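# Close the toy oven door and leave everything standing

## Task

Shut the toy oven's door, release it, and make sure the oven ends up upright. Any toy-food basket, any small tea box, the wire rack and the small red box must all remain standing.

## Robot and tools

ROBOT. There are two arms, left_arm and right_arm, each with six joints and a two-finger gripper. Joint order, the same in every row and every result list: waist, shoulder, elbow, wrist pitch, wrist yaw, wrist roll. Stated joint ranges (rad): waist -2.618 to 3.054, shoulder 0.000 to 3.142, elbow 0.000 to 3.142, wrist pitch -1.571 to 1.571, wrist yaw -1.571 to 1.571, wrist roll -2.094 to 2.094. A joint's true end may differ from these by up to 0.059 rad either way.

FRAME. Everything is reported in the scene frame: origin at table-top height, halfway between the nominal arm bases; +z up, +x out over the table, +y toward left_arm (arm names do not match image sides). Calibrated bases: left_arm at (+0.047, +0.286, +0.012) m, quat_wxyz (+1.000, 0, 0, +0.005); right_arm at (-0.006, -0.261, +0.016) m, quat_wxyz (+1.000, 0, 0, +0.031). Fingers point along the gripper's +z axis and close along its y axis; end_effector_position is the spot between the finger pads, just behind the tips. Printed hand poses may be off by a few centimetres, more when stretched out.

ROW FORMAT. Every motion argument is one flat row of 14 numbers, each in [-1, 1], covering both arms even if only one moves: left_arm's six joint values then its opening, then right_arm's six joint values then its opening. Joint values are offsets, not poses: they are added to the arm's Joint targets as they stood when the action (or move) began, not to the previous row, so repeating an offset keeps moving the joint. Scale: 1.0 equals 2.224 rad for waist, shoulder and elbow, and 8.485 rad for the three wrist joints. Opening is absolute: +1 fully open (about 87 mm between pads), +0.5 about 69 mm, 0 about 43 mm, -0.5 about 18 mm, -1 closed. To keep a gripper unchanged, resend its current command; writing 0 commands a 43 mm opening.

TOOLS.
execute_actions(actions, cameras): actions is a list of actions; each action is a list of up to 15 rows, one per 1/30 s step, and a short action repeats its last row to fill 15 steps. An action that pushes a joint more than 0.059 rad outside its range is rejected for both arms; a malformed action, or a first action failing that check, rejects the whole call. An empty actions list returns camera images and fuller state.
move(target, speed, blend, opening_speed, blocking, cameras): target is one 14-number row or a list of up to 15 rows; all offsets are counted from the same starting Joint targets. speed is rad/s for the joint with the longest travel, 0.01 to 12.57, default 0.5, one value or one per target. blend (rad) rounds corners between listed targets; 0 stops at each. opening_speed (per second on the -1..+1 scale, at least 0.2) ramps the grippers. blocking=false returns after about 0.5 s while the move continues. Joints all move together, so hands follow curves, and there is no collision avoidance. The extra move: line reports done, off_target, moving, held or fault, plus limits=held if steps were withheld.
wait(seconds, cameras): 0 to 10 s; arms keep their last command; a running move continues.
stop(cameras): brakes the running move; faster moves need more room.
zoom_image(camera, region): camera is cam_head_left or cam_head_right (504x504 each); region [x0, y0, x1, y1] in image pixels from the top-left, at most 504 wide and high; only from the newest images.
finished_scene(scene): ends the current scene irreversibly, given its number; make no further call in that reply.
cameras arguments take names, ["all"], or [].

RESULTS. Joint positions (rad) and Joint velocities (rad/s) list each arm's six joints, then gripper position from 0 closed to 1 open. Joint targets are the base your next offsets add to. grip_measured is on the opening command scale. Joint torques follow joint order, include arm weight and offsets, and joints 1 to 3 wrap at ±28 N m. "joint command not followed" means the clearance check altered targets; "joint sent to its limit" means a joint was capped at its end. Per step, targets may lead measured angles by at most 0.339 rad (first three joints) or 2.2 rad (wrists), and targets that would shift the hand over 200 mm are pulled back. MOTOR HOT appears at 75 °C; at 90 °C the arm folds and idles for the rest of the scene.

CAMERAS. cam_head_left and cam_head_right sit on a bar behind the arms looking down at the table; calibration is given in the session.

AVOID. Knocking anything off the table, toppling the oven, basket, tea box, rack or red box, releasing parts while they move, slamming the door or hitting things fast, hard pushes, the two arms touching or a gripper closing on the other's fingers, strain on an arm's camera cable, and keeping a motor loaded or stretched so it overheats. After pushing against something, command targets back past the measured positions to relieve it. Move slowly near contact, and open the gripper before withdrawing from the door.

Each tool is called after "Call:" as name([rows], argument=value, ...), one row to a line, values as JSON.

## Session

Call:
execute_actions(actions=[])

Scene clock: 0.00 s.
left_arm: end_effector_position=(+0.4214, +0.3218, +0.0545) grip_measured=+0.990 end_effector_quat_wxyz=(+0.568, -0.101, +0.813, +0.078) | right_arm: end_effector_position=(+0.3756, -0.2298, +0.3745) grip_measured=+1.000 end_effector_quat_wxyz=(+0.703, -0.026, +0.710, +0.036)
Joint positions: left_arm=[-0.026 1.571 0.349 0.861 -0.259 -0.084 0.995] | right_arm=[0.012 1.048 1.048 -0.009 -0.014 0.014 1]
Joint velocities: within noise
Joint torques (N m): no reading
Motor temperatures (°C): left_arm=[25 27 29 28 27 29 29] | right_arm=[27 27 29 27 25 26 28]
Heat: left arm: 29 °C; right arm: 29 °C.
Joint targets: left_arm=[-0.026 1.565 0.356 0.863 -0.259 -0.083] | right_arm=[0.012 1.047 1.054 -0.017 -0.014 0.015]
Tool commands: left_gripper/opening=+1.0 right_gripper/opening=+1.0

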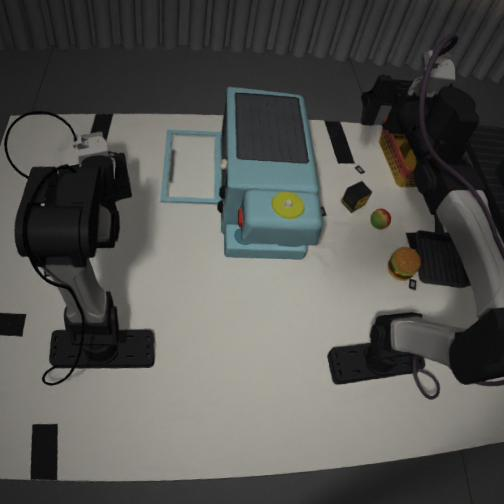

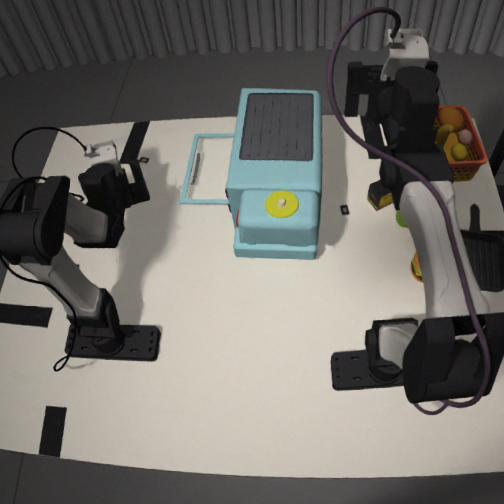

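Call:
zoom_image(camera="cam_head_left", region=[60, 70, 340, 280])

Call:
zoom_image(camera="cam_head_right", region=[60, 70, 340, 280])

Scaled by 1.800 from the camera's 504x504 image, which has a finer 720x720 frame.

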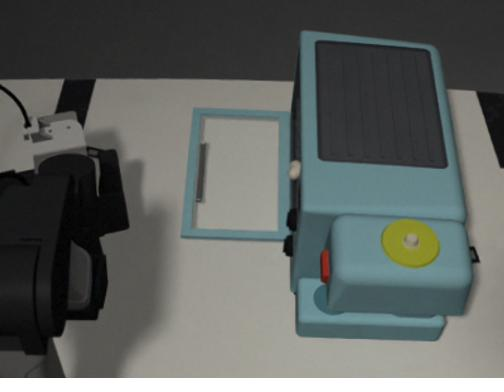

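Scaled by 1.800 from the camera's 504x504 image, which has a finer 720x720 frame.

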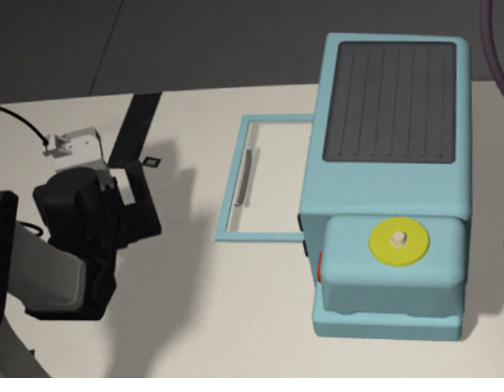

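Call:
move(target=[-0.105,0.0845,-0.039,0.0437,0.0058,0.0098,-1,0,0,0,0,0,0,1], speed=0.6, cameras=["all"])

Call:
zoom_image(camera="cam_head_left", region=[60, 70, 340, 280])

Scene clock: 5.63 s.
left_arm: end_effector_position=(+0.4231, +0.2299, +0.0480) grip_measured=-1.000 end_effector_quat_wxyz=(+0.617, +0.025, +0.787, +0.006) | right_arm: end_effector_position=(+0.3756, -0.2298, +0.3745) grip_measured=+1.000 end_effector_quat_wxyz=(+0.703, -0.026, +0.710, +0.036)
Joint positions: left_arm=[-0.256 1.743 0.279 1.218 -0.217 -0.014 0] | right_arm=[0.012 1.048 1.048 -0.009 -0.014 0.014 1]
Joint torques (N m): left_arm=[-0.03 -4.41 3.28 2.11 0.13 0.15] | right_arm=[-0.16 -3.12 7.98 2.11 0.03 -0.01]
Heat: left arm: 30 °C; right arm: 30 °C.
Joint targets: left_arm=[-0.259 1.753 0.269 1.233 -0.209 0.000] | right_arm=[0.012 1.047 1.054 -0.017 -0.014 0.015]
move: done

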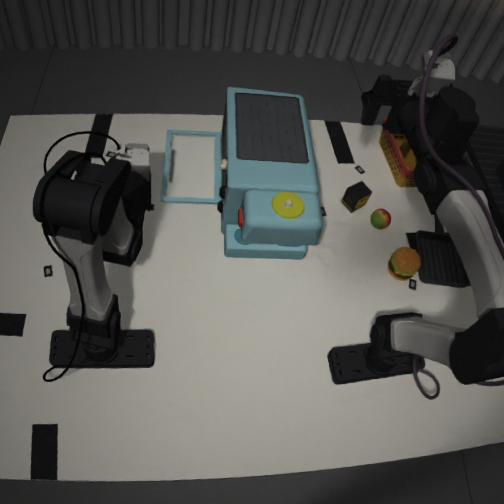

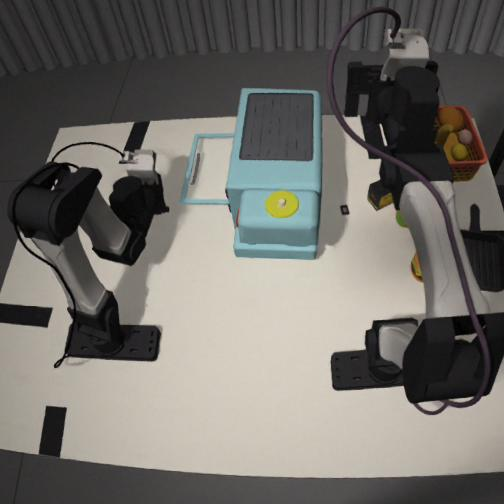

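Scaled by 1.800 from the camera's 504x504 image, which has a finer 720x720 frame.

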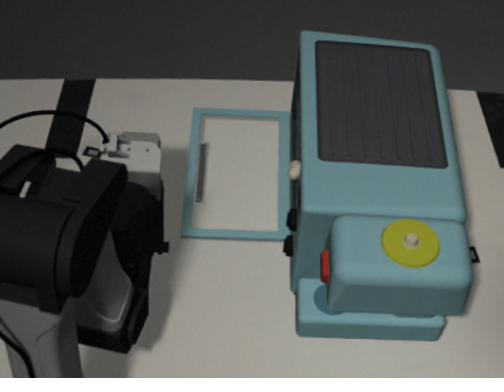

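Call:
move([
  [-0.0243,0.1102,0.0045,0.0278,-0.0064,0,-1,0,0,0,0,0,0,1],
  [-0.1533,0.1259,0.08,0.0121,-0.0343,0,-1,0,0,0,0,0,0,1],
], speed=0.4, blend=[0.03,0], cameras=["all"])

Call:
zoom_image(camera="cam_head_right", region=[60, 70, 340, 280])

Scene clock: 8.47 s.
left_arm: end_effector_position=(+0.4237, +0.1674, +0.0124) grip_measured=-1.000 end_effector_quat_wxyz=(+0.613, +0.049, +0.785, +0.071) | right_arm: end_effector_position=(+0.3756, -0.2298, +0.3745) grip_measured=+1.000 end_effector_quat_wxyz=(+0.703, -0.026, +0.710, +0.036)
Joint positions: left_arm=[-0.565 2.025 0.408 1.327 -0.588 0.014 0] | right_arm=[0.012 1.048 1.048 -0.009 -0.014 0.014 1]
Joint torques (N m): left_arm=[-2.88 -5.98 6.68 1.92 0.94 -0.15] | right_arm=[0.08 -3.33 7.98 2.12 0.04 0.04]
Heat: left arm: 30 °C; right arm: 31 °C.
Joint targets: left_arm=[-0.600 2.034 0.447 1.336 -0.500 0.000] | right_arm=[0.012 1.047 1.054 -0.017 -0.014 0.015]
move: off_target (left_arm); left_arm: the wrist yaw is farthest, 0.088 rad from its target

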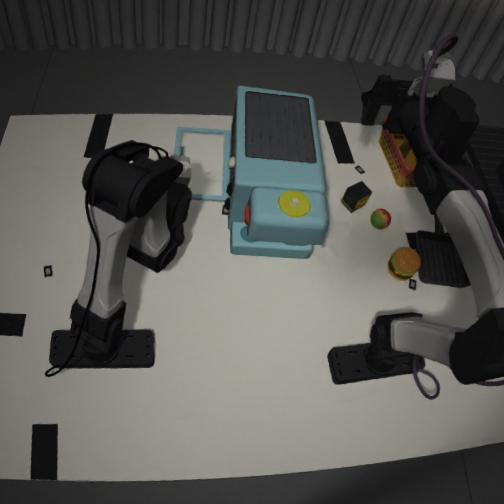

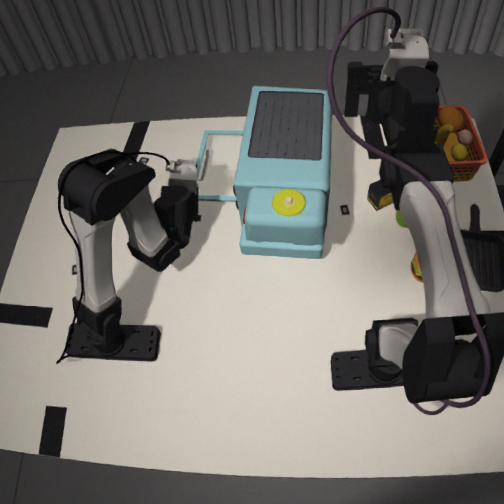

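Scaled by 1.800 from the camera's 504x504 image, which has a finer 720x720 frame.

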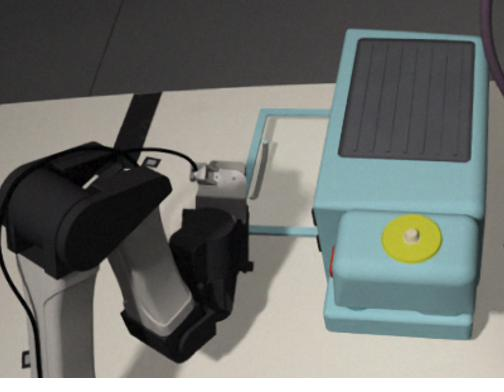

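Call:
move([
  [0.129,-0.0162,-0.0755,0.0157,0.0279,0,-1,0,0,0,0,0,0,1],
  [0.3723,-0.1542,-0.1039,-0.0249,0.1532,0,-1,0,0,0,0,0,0,1],
  [0.3575,-0.0193,-0.1025,0.0101,0.1532,0,-1,0,0,0,0,0,0,1],
], speed=0.6, blend=[0.03,0.03,0], cameras=["all"])

Call:
zoom_image(camera="cam_head_right", region=[60, 70, 340, 280])

Call:
zoom_image(camera="cam_head_left", region=[60, 70, 340, 280])

Scene clock: 14.43 s.
left_arm: end_effector_position=(+0.3770, +0.2285, +0.0112) grip_measured=-1.000 end_effector_quat_wxyz=(+0.563, +0.147, +0.771, -0.257) | right_arm: end_effector_position=(+0.3756, -0.2298, +0.3745) grip_measured=+1.000 end_effector_quat_wxyz=(+0.703, -0.026, +0.710, +0.036)
Joint positions: left_arm=[0.201 1.978 0.227 1.411 0.799 0.008 0] | right_arm=[0.012 1.048 1.048 -0.009 -0.014 0.014 1]
Joint torques (N m): left_arm=[-0.28 -4.49 1.81 1.83 0.24 -0.07] | right_arm=[-0.12 -3.15 8.01 2.12 0.02 0.06]
Heat: left arm: 31 °C; right arm: 31 °C.
Joint targets: left_arm=[0.195 1.991 0.219 1.422 0.799 0.000] | right_arm=[0.012 1.047 1.054 -0.017 -0.014 0.015]
move: done

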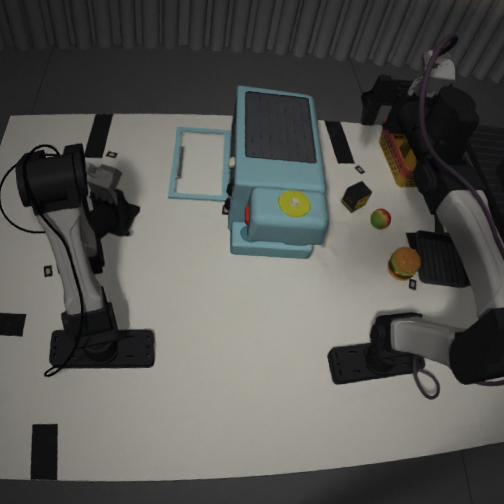

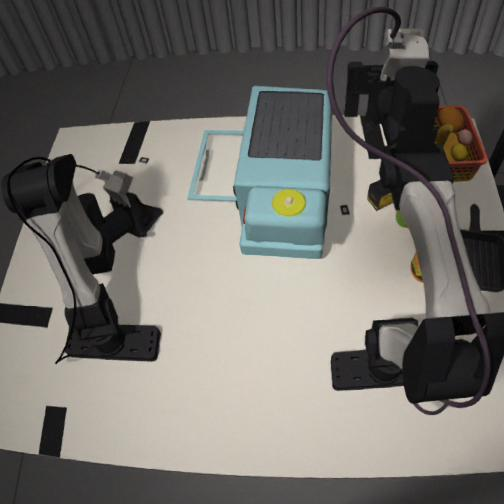

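Scaled by 1.800 from the camera's 504x504 image, which has a finer 720x720 frame.

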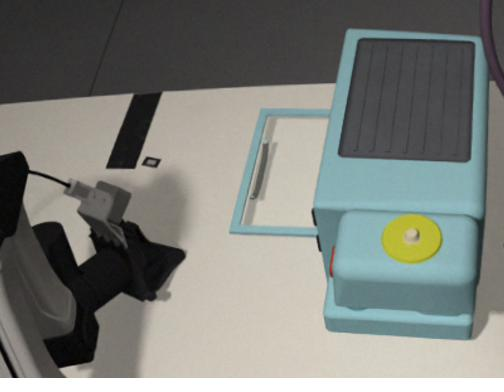

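Scaled by 1.800 from the camera's 504x504 image, which has a finer 720x720 frame.

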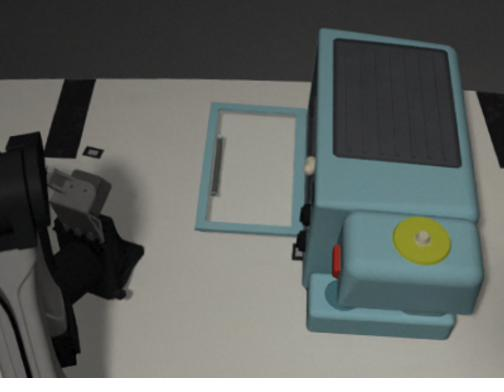

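Call:
move([
  [-0.1443,0.0225,0.1475,-0.0328,0,0,-1,0,0,0,0,0,0,1],
  [-0.1578,-0.1484,0.1862,-0.0877,0,0,-1,0,0,0,0,0,0,1],
], speed=0.5, blend=[0.02,0], cameras=["all"])

Call:
zoom_image(camera="cam_head_right", region=[60, 70, 340, 280])

Scene clock: 17.93 s.
left_arm: end_effector_position=(+0.4122, +0.1101, +0.0870) grip_measured=-1.000 end_effector_quat_wxyz=(+0.492, +0.269, +0.750, -0.351) | right_arm: end_effector_position=(+0.3756, -0.2298, +0.3745) grip_measured=+1.000 end_effector_quat_wxyz=(+0.703, -0.026, +0.710, +0.036)
Joint positions: left_arm=[-0.148 1.684 0.608 0.685 0.788 0.008 0] | right_arm=[0.012 1.048 1.048 -0.009 -0.014 0.014 1]
Joint torques (N m): left_arm=[-0.5 -8.46 7.92 1.65 0.37 -0.07] | right_arm=[-0.05 -3.14 7.91 2.14 -0.01 0.01]
Motor temperatures (°C): left_arm=[25 28 30 31 28 29 29] | right_arm=[27 28 32 32 25 26 28]
Heat: left arm: 31 °C; right arm: 32 °C.
Joint targets: left_arm=[-0.156 1.661 0.633 0.677 0.800 0.000] | right_arm=[0.012 1.047 1.054 -0.017 -0.014 0.015]
move: done

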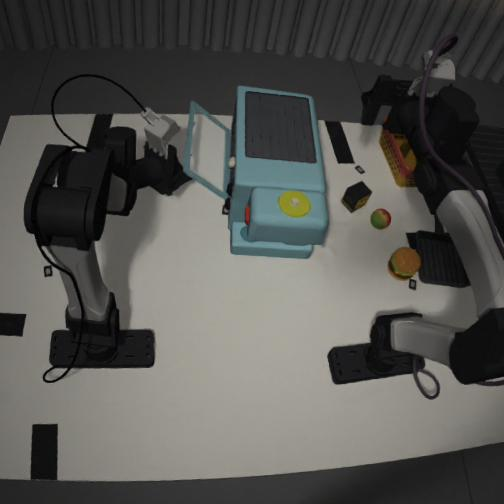

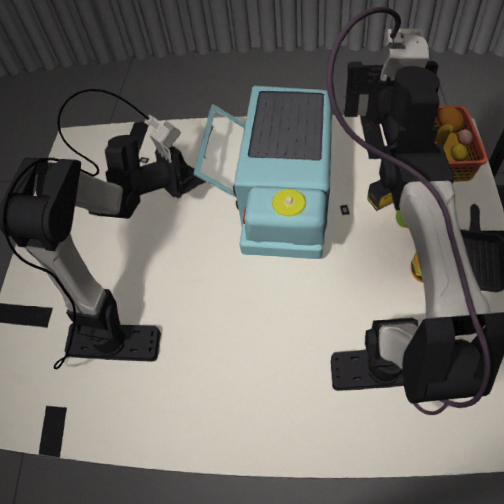

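Scaled by 1.800 from the camera's 504x504 image, which has a finer 720x720 frame.

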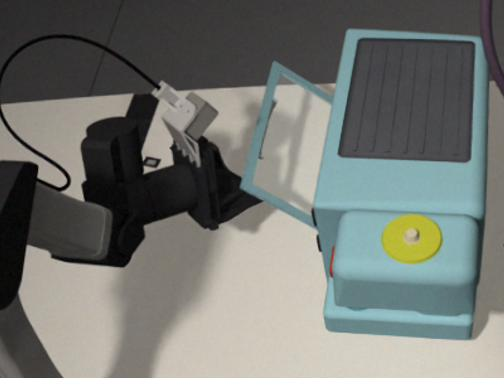

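Call:
move([
  [-0.0432,-0.0207,0.0647,-0.0224,0,0,-1,0,0,0,0,0,0,1],
  [-0.0796,0.004,0.107,-0.0269,0,0,-1,0,0,0,0,0,0,1],
], speed=0.4, blend=[0.03,0], cameras=["all"])

Call:
zoom_image(camera="cam_head_left", region=[120, 70, 340, 280])

Scene clock: 19.73 s.
left_arm: end_effector_position=(+0.4109, +0.0333, +0.1452) grip_measured=-1.000 end_effector_quat_wxyz=(+0.472, +0.342, +0.710, -0.395) | right_arm: end_effector_position=(+0.3756, -0.2298, +0.3745) grip_measured=+1.000 end_effector_quat_wxyz=(+0.703, -0.026, +0.710, +0.036)
Joint positions: left_arm=[-0.332 1.655 0.844 0.458 0.791 0.008 0] | right_arm=[0.012 1.048 1.048 -0.009 -0.014 0.014 1]
Joint torques (N m): left_arm=[0.13 -5.63 8.99 1.6 0.32 -0.06] | right_arm=[-0.28 -3.34 8.14 2.1 -0.04 0]
Heat: left arm: 31 °C; right arm: 32 °C.
Joint targets: left_arm=[-0.333 1.670 0.871 0.449 0.799 0.000] | right_arm=[0.012 1.047 1.054 -0.017 -0.014 0.015]
move: done

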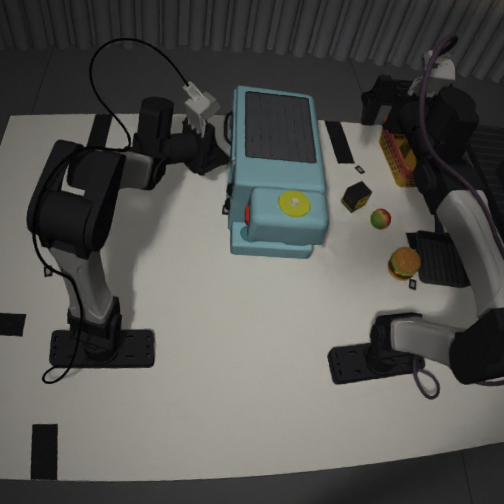

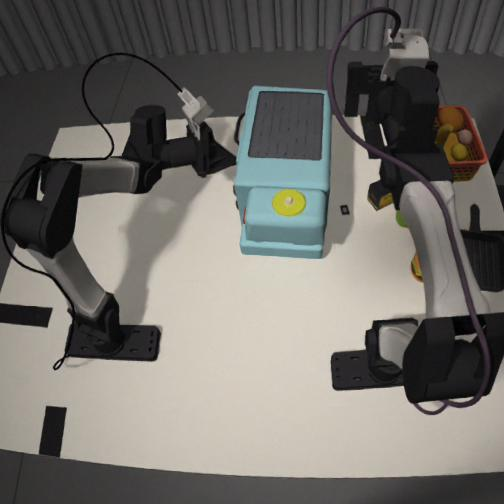

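Scaled by 2.291 from the camera's 504x504 image, which has a finer 720x720 frame.

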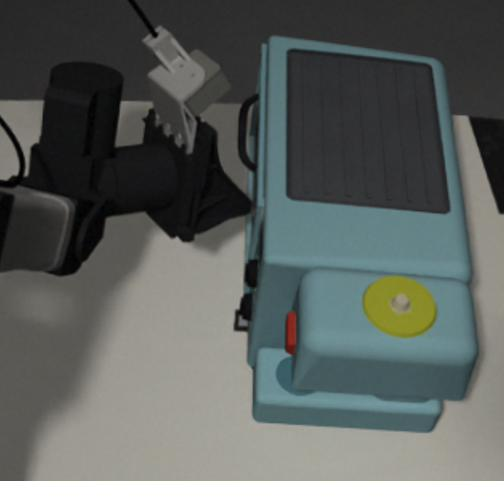

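Call:
move([
  [-0.0225,0,0,0,0,0,-1,0,0,0,0,0,0,1],
  [0.08,0,0,0,0,0,-1,0,0,0,0,0,0,1],
], speed=0.4, cameras=["all"])

Call:
zoom_image(camera="cam_head_left", region=[120, 70, 340, 280])

Scene clock: 21.73 s.
left_arm: end_effector_position=(+0.4492, +0.1013, +0.1445) grip_measured=-1.000 end_effector_quat_wxyz=(+0.504, +0.277, +0.739, -0.352) | right_arm: end_effector_position=(+0.3756, -0.2298, +0.3745) grip_measured=+1.000 end_effector_quat_wxyz=(+0.703, -0.026, +0.710, +0.036)
Joint positions: left_arm=[-0.155 1.655 0.844 0.454 0.791 0.008 0] | right_arm=[0.012 1.048 1.048 -0.009 -0.014 0.014 1]
Joint torques (N m): left_arm=[0.34 -5.63 9.03 1.67 0.32 -0.06] | right_arm=[0.02 -3.36 8.2 2.15 0.04 0.05]
Heat: left arm: 32 °C; right arm: 32 °C.
Joint targets: left_arm=[-0.155 1.670 0.871 0.449 0.800 0.000] | right_arm=[0.012 1.047 1.054 -0.017 -0.014 0.015]
move: done

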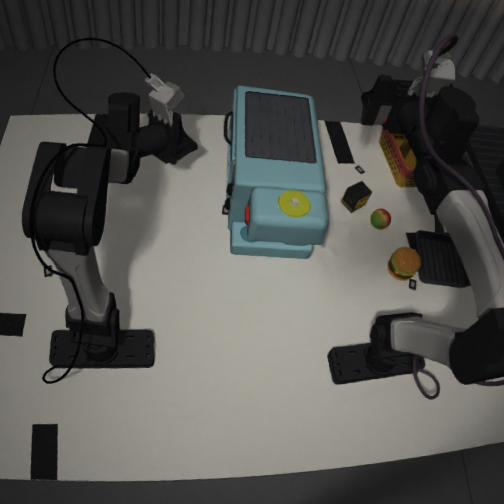

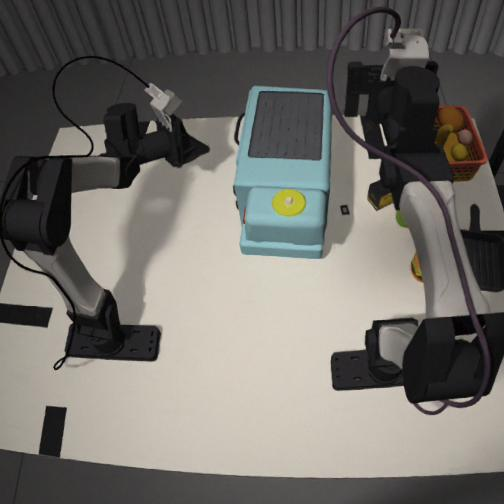

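Scaled by 2.291 from the camera's 504x504 image, which has a finer 720x720 frame.

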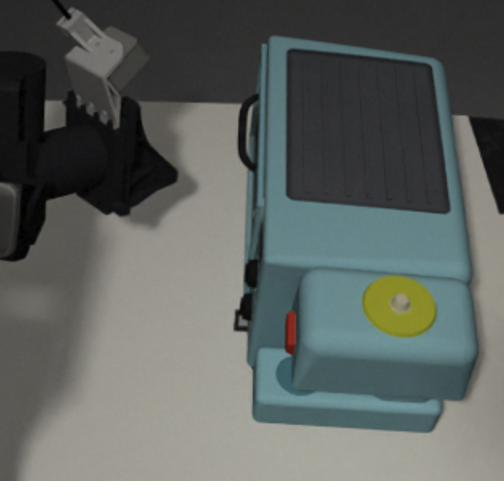

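Call:
finished_scene(scene=1)

The scene is finished: the task was done.


## Next scene

The same job, from a new start.

Call:
execute_actions(actions=[])

Call:
zoom_image(camera="cam_head_left", region=[60, 70, 340, 280])

Call:
zoom_image(camera="cam_head_right", region=[60, 70, 340, 280])

Scene clock: 0.00 s.
left_arm: end_effector_position=(+0.4310, +0.2880, +0.3590) grip_measured=+0.990 end_effector_quat_wxyz=(+0.692, +0.005, +0.722, +0.006) | right_arm: end_effector_position=(+0.3680, -0.2740, +0.0492) grip_measured=+1.000 end_effector_quat_wxyz=(+0.534, +0.045, +0.844, -0.003)
Joint positions: left_arm=[-0.006 1.06 1.042 -0.026 0.002 0.016 0.995] | right_arm=[-0.091 1.541 0.388 0.709 0.027 0.06 1]
Joint velocities: within noise
Joint torques (N m): no reading
Motor temperatures (°C): left_arm=[25 27 29 28 27 29 29] | right_arm=[27 27 29 27 25 26 28]
Heat: left arm: 29 °C; right arm: 29 °C.
Joint targets: left_arm=[-0.006 1.057 1.052 -0.023 0.002 0.016] | right_arm=[-0.091 1.538 0.393 0.700 0.027 0.061]
Tool commands: left_gripper/opening=+1.0 right_gripper/opening=+1.0

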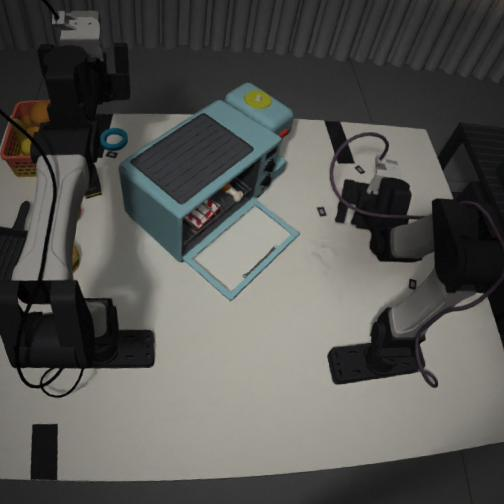

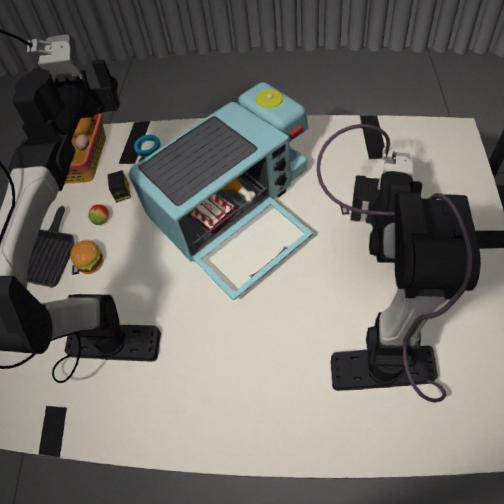

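Scaled by 1.800 from the camera's 504x504 image, which has a finer 720x720 frame.

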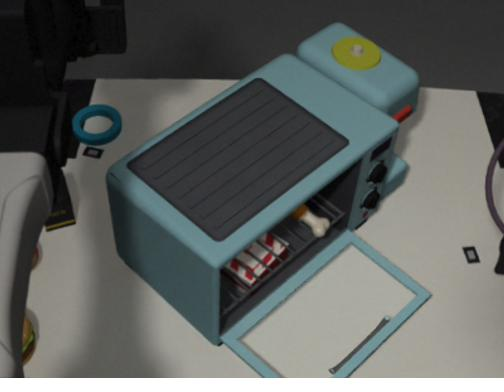

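Scaled by 1.800 from the camera's 504x504 image, which has a finer 720x720 frame.

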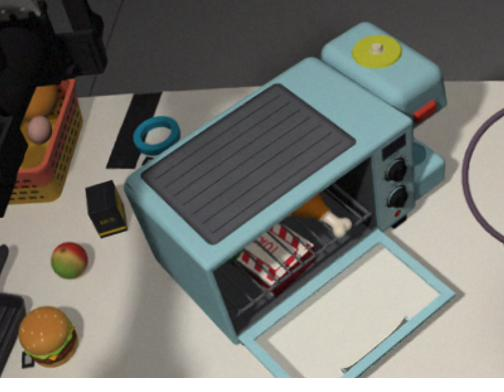

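Call:
move([
  [0,0,0,0,0,0,1,0.0409,-0.1443,-0.1371,-0.0025,-0.0032,-0.0072,-1],
  [0,0,0,0,0,0,1,0.2244,-0.1443,-0.1371,-0.0025,-0.0032,-0.0072,-1],
  [0,0,0,0,0,0,1,0.2244,-0.0184,-0.1475,0.0332,-0.0032,-0.0072,-1],
], speed=0.6, blend=[0.08,0.03,0], cameras=["all"])

Call:
zoom_image(camera="cam_head_left", region=[160, 180, 400, 360])

Scene clock: 5.50 s.
left_arm: end_effector_position=(+0.4310, +0.2880, +0.3590) grip_measured=+0.990 end_effector_quat_wxyz=(+0.692, +0.005, +0.722, +0.006) | right_arm: end_effector_position=(+0.2696, -0.1238, +0.0212) grip_measured=-0.975 end_effector_quat_wxyz=(+0.529, -0.186, +0.818, +0.125)
Joint positions: left_arm=[-0.006 1.06 1.042 -0.026 0.002 0.016 0.995] | right_arm=[0.403 1.481 0.079 0.981 0.007 0.012 0.012]
Joint torques (N m): left_arm=[0.24 -3.12 8.43 1.96 0.08 0.01] | right_arm=[0.25 -2.35 3.48 2.15 -0.07 -0.14]
Heat: left arm: 30 °C; right arm: 30 °C.
Joint targets: left_arm=[-0.006 1.057 1.052 -0.023 0.002 0.016] | right_arm=[0.408 1.497 0.065 0.982 -0.001 0.000]
move: done

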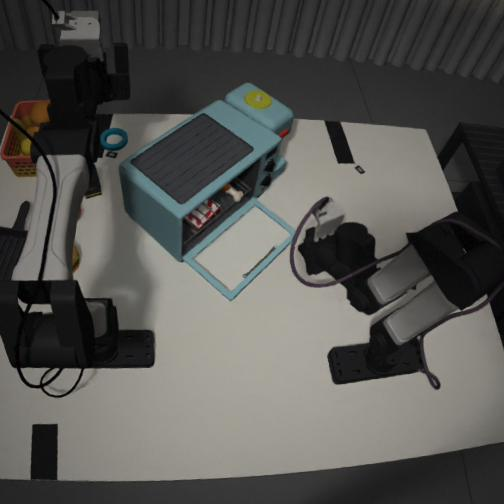

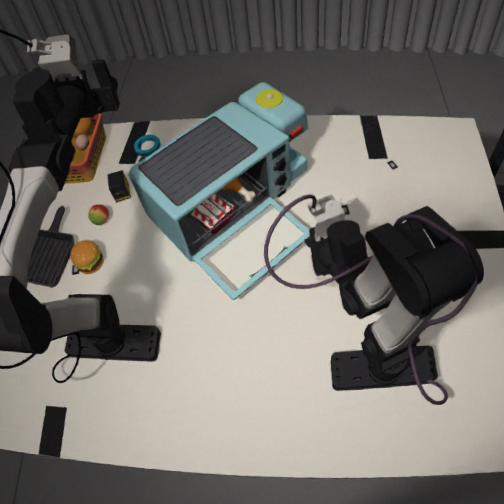

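Scaled by 2.100 from the camera's 504x504 image, which has a finer 720x720 frame.

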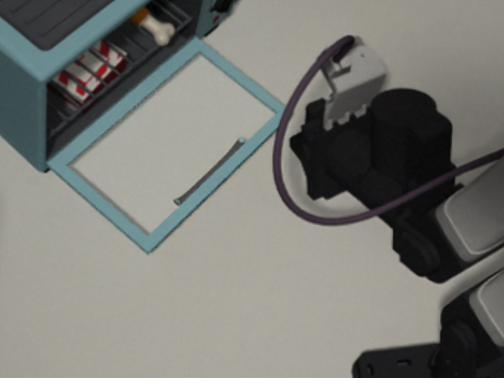

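Call:
move([
  [0,0,0,0,0,0,1,0.0121,0.0733,0.0634,0.0002,0,0,-1],
  [0,0,0,0,0,0,1,0.0198,-0.1304,0.1767,-0.0805,0,0,-1],
], speed=0.5, blend=[0.02,0], cameras=["all"])

Call:
zoom_image(camera="cam_head_left", region=[160, 130, 400, 310])

Scene clock: 8.63 s.
left_arm: end_effector_position=(+0.4310, +0.2880, +0.3590) grip_measured=+0.990 end_effector_quat_wxyz=(+0.692, +0.005, +0.722, +0.006) | right_arm: end_effector_position=(+0.2971, -0.0950, +0.0906) grip_measured=-0.976 end_effector_quat_wxyz=(+0.499, -0.209, +0.832, +0.125)
Joint positions: left_arm=[-0.006 1.06 1.042 -0.026 0.002 0.016 0.995] | right_arm=[0.445 1.224 0.429 0.305 0.013 0.007 0.012]
Joint torques (N m): left_arm=[0.23 -3.1 8.46 1.95 0.09 0.01] | right_arm=[0.47 -5.7 9.17 2.14 -0.14 -0.06]
Heat: left arm: 31 °C; right arm: 30 °C.
Joint targets: left_arm=[-0.006 1.057 1.052 -0.023 0.002 0.016] | right_arm=[0.452 1.207 0.457 0.299 -0.001 0.000]
move: done

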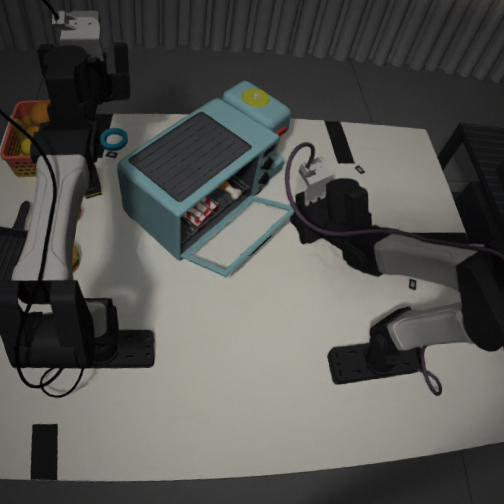

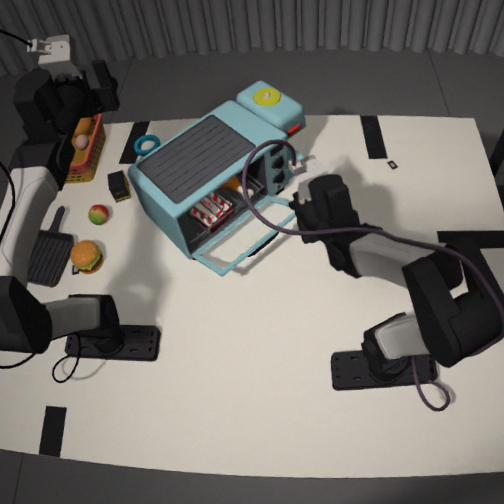

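Scaled by 2.100 from the camera's 504x504 image, which has a finer 720x720 frame.

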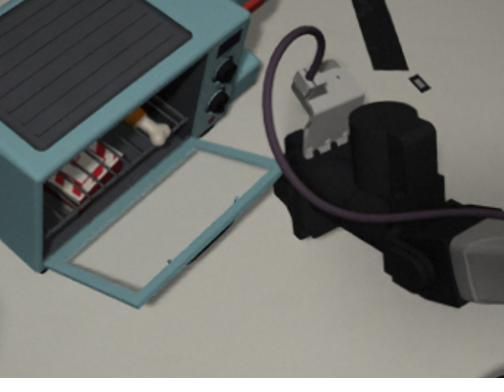

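Call:
move([
  [0,0,0,0,0,0,1,0.0139,0.0477,0.1061,-0.0152,0,0,-1],
  [0,0,0,0,0,0,1,0.0243,0.1115,0.174,-0.0163,0,0,-1],
], speed=0.4, blend=[0.03,0], cameras=["all"])

Call:
zoom_image(camera="cam_head_left", region=[160, 130, 400, 310])

Scene clock: 10.33 s.
left_arm: end_effector_position=(+0.4310, +0.2880, +0.3590) grip_measured=+0.990 end_effector_quat_wxyz=(+0.692, +0.005, +0.722, +0.006) | right_arm: end_effector_position=(+0.3552, -0.0359, +0.1514) grip_measured=-0.976 end_effector_quat_wxyz=(+0.512, -0.229, +0.815, +0.145)
Joint positions: left_arm=[-0.006 1.06 1.042 -0.026 0.002 0.016 0.995] | right_arm=[0.5 1.435 0.814 0.172 0.011 0.007 0.012]
Joint torques (N m): left_arm=[0.23 -3.12 8.46 1.95 0.07 0.01] | right_arm=[0.76 -4.75 9.51 2.08 -0.08 -0.06]
Heat: left arm: 31 °C; right arm: 30 °C.
Joint targets: left_arm=[-0.006 1.057 1.052 -0.023 0.002 0.016] | right_arm=[0.506 1.455 0.845 0.161 -0.001 0.000]
move: done

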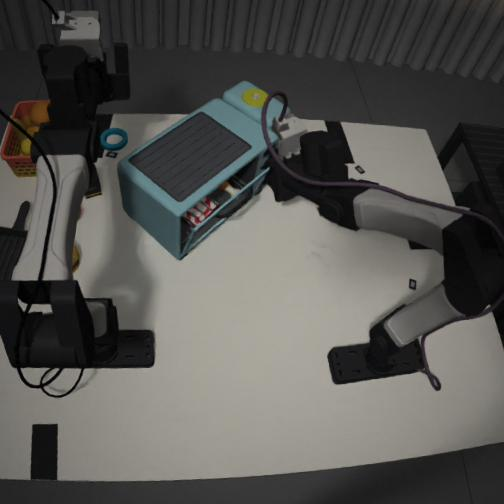

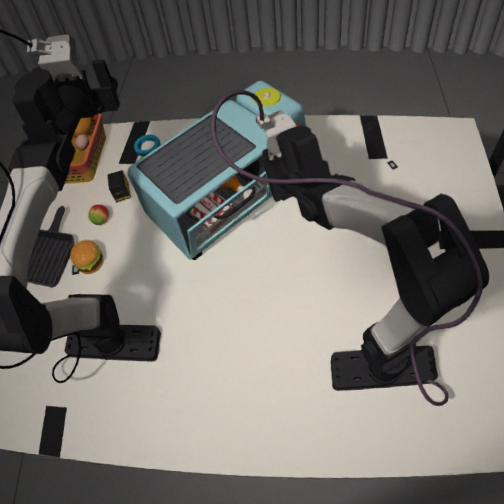

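Scaled by 2.100 from the camera's 504x504 image, which has a finer 720x720 frame.

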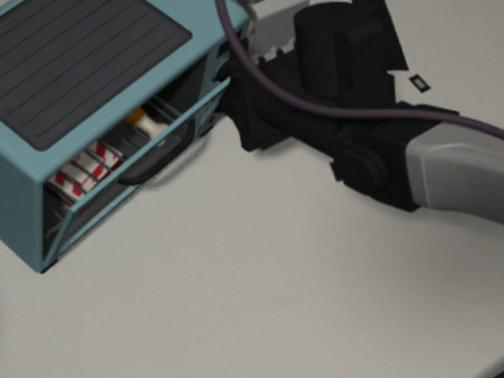

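Call:
move(target=[0,0,0,0,0,0,1,0.0022,0.0387,0.0445,-0.0017,0,0,-1], speed=0.15, cameras=["all"])

Call:
zoom_image(camera="cam_head_left", region=[160, 130, 400, 310])

Scene clock: 11.67 s.
left_arm: end_effector_position=(+0.4310, +0.2880, +0.3590) grip_measured=+0.990 end_effector_quat_wxyz=(+0.692, +0.005, +0.722, +0.006) | right_arm: end_effector_position=(+0.3737, -0.0215, +0.1574) grip_measured=-0.976 end_effector_quat_wxyz=(+0.512, -0.231, +0.815, +0.146)
Joint positions: left_arm=[-0.006 1.06 1.042 -0.026 0.002 0.016 0.995] | right_arm=[0.505 1.518 0.913 0.156 0.01 0.007 0.012]
Joint torques (N m): left_arm=[0.24 -3.11 8.46 1.95 0.08 0.01] | right_arm=[0.4 -5.41 9.69 2.1 -0.11 -0.04]
Heat: left arm: 32 °C; right arm: 31 °C.
Joint targets: left_arm=[-0.006 1.057 1.052 -0.023 0.002 0.016] | right_arm=[0.511 1.541 0.944 0.146 -0.001 0.000]
move: done

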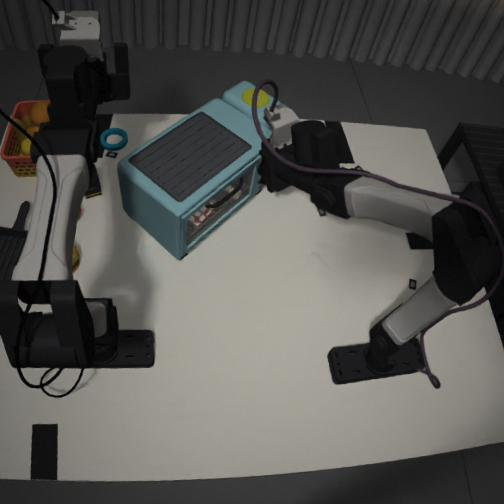

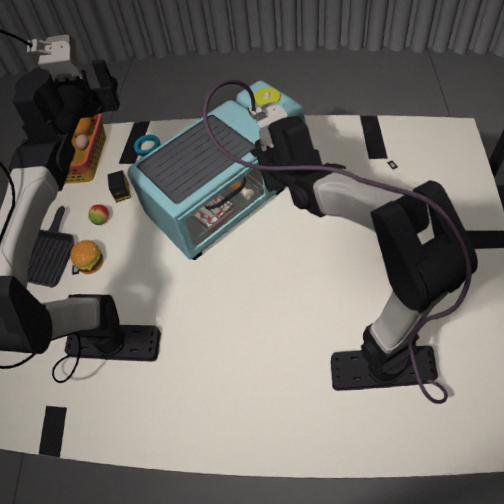

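Scaled by 2.100 from the camera's 504x504 image, which has a finer 720x720 frame.

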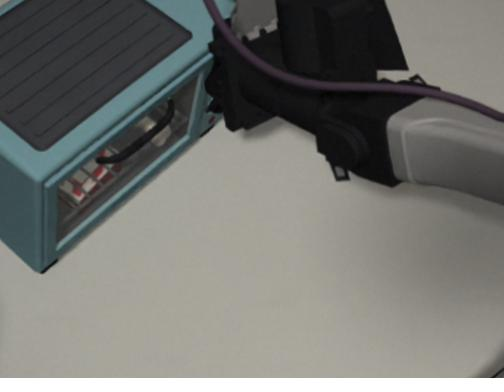

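Call:
move([
  [0,0,0,0,0,0,1,0.001,0.017,0.0195,-0.0007,0,0,-1],
  [0,0,0,0,0,0,1,-0.0126,-0.1025,-0.1129,0.0103,0,0,-1],
], speed=[0.15,0.4], cameras=["all"])

Call:
zoom_image(camera="cam_head_left", region=[160, 130, 400, 310])

Scene clock: 14.20 s.
left_arm: end_effector_position=(+0.4310, +0.2880, +0.3590) grip_measured=+0.990 end_effector_quat_wxyz=(+0.692, +0.005, +0.722, +0.006) | right_arm: end_effector_position=(+0.3417, -0.0494, +0.1567) grip_measured=-0.976 end_effector_quat_wxyz=(+0.534, -0.221, +0.803, +0.148)
Joint positions: left_arm=[-0.006 1.06 1.042 -0.026 0.002 0.016 0.995] | right_arm=[0.489 1.336 0.711 0.229 0.01 0.007 0.012]
Joint torques (N m): left_arm=[0.28 -3.11 8.42 1.96 0.06 0.01] | right_arm=[-0.57 -8.24 5.72 2.21 -0.11 -0.06]
Heat: left arm: 32 °C; right arm: 31 °C.
Joint targets: left_arm=[-0.006 1.057 1.052 -0.023 0.002 0.016] | right_arm=[0.483 1.313 0.692 0.233 -0.001 0.000]
move: done

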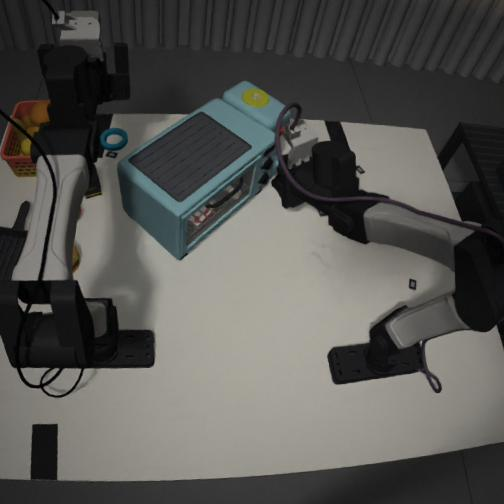

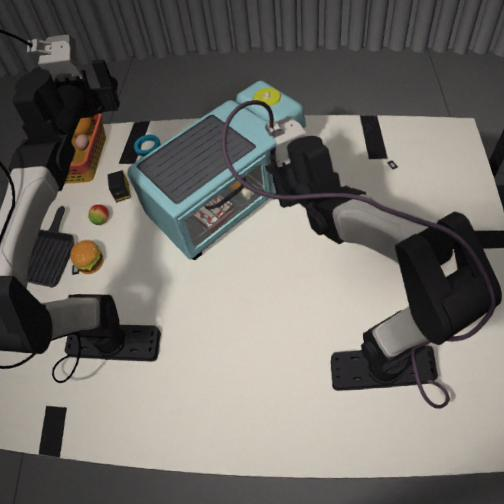

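Scaled by 2.100 from the camera's 504x504 image, which has a finer 720x720 frame.

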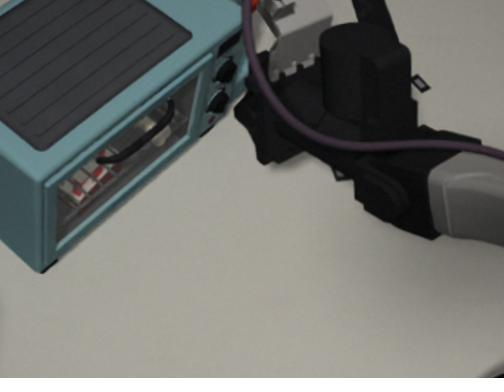

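Call:
finished_scene(scene=2)

The scene is finished: the task was done.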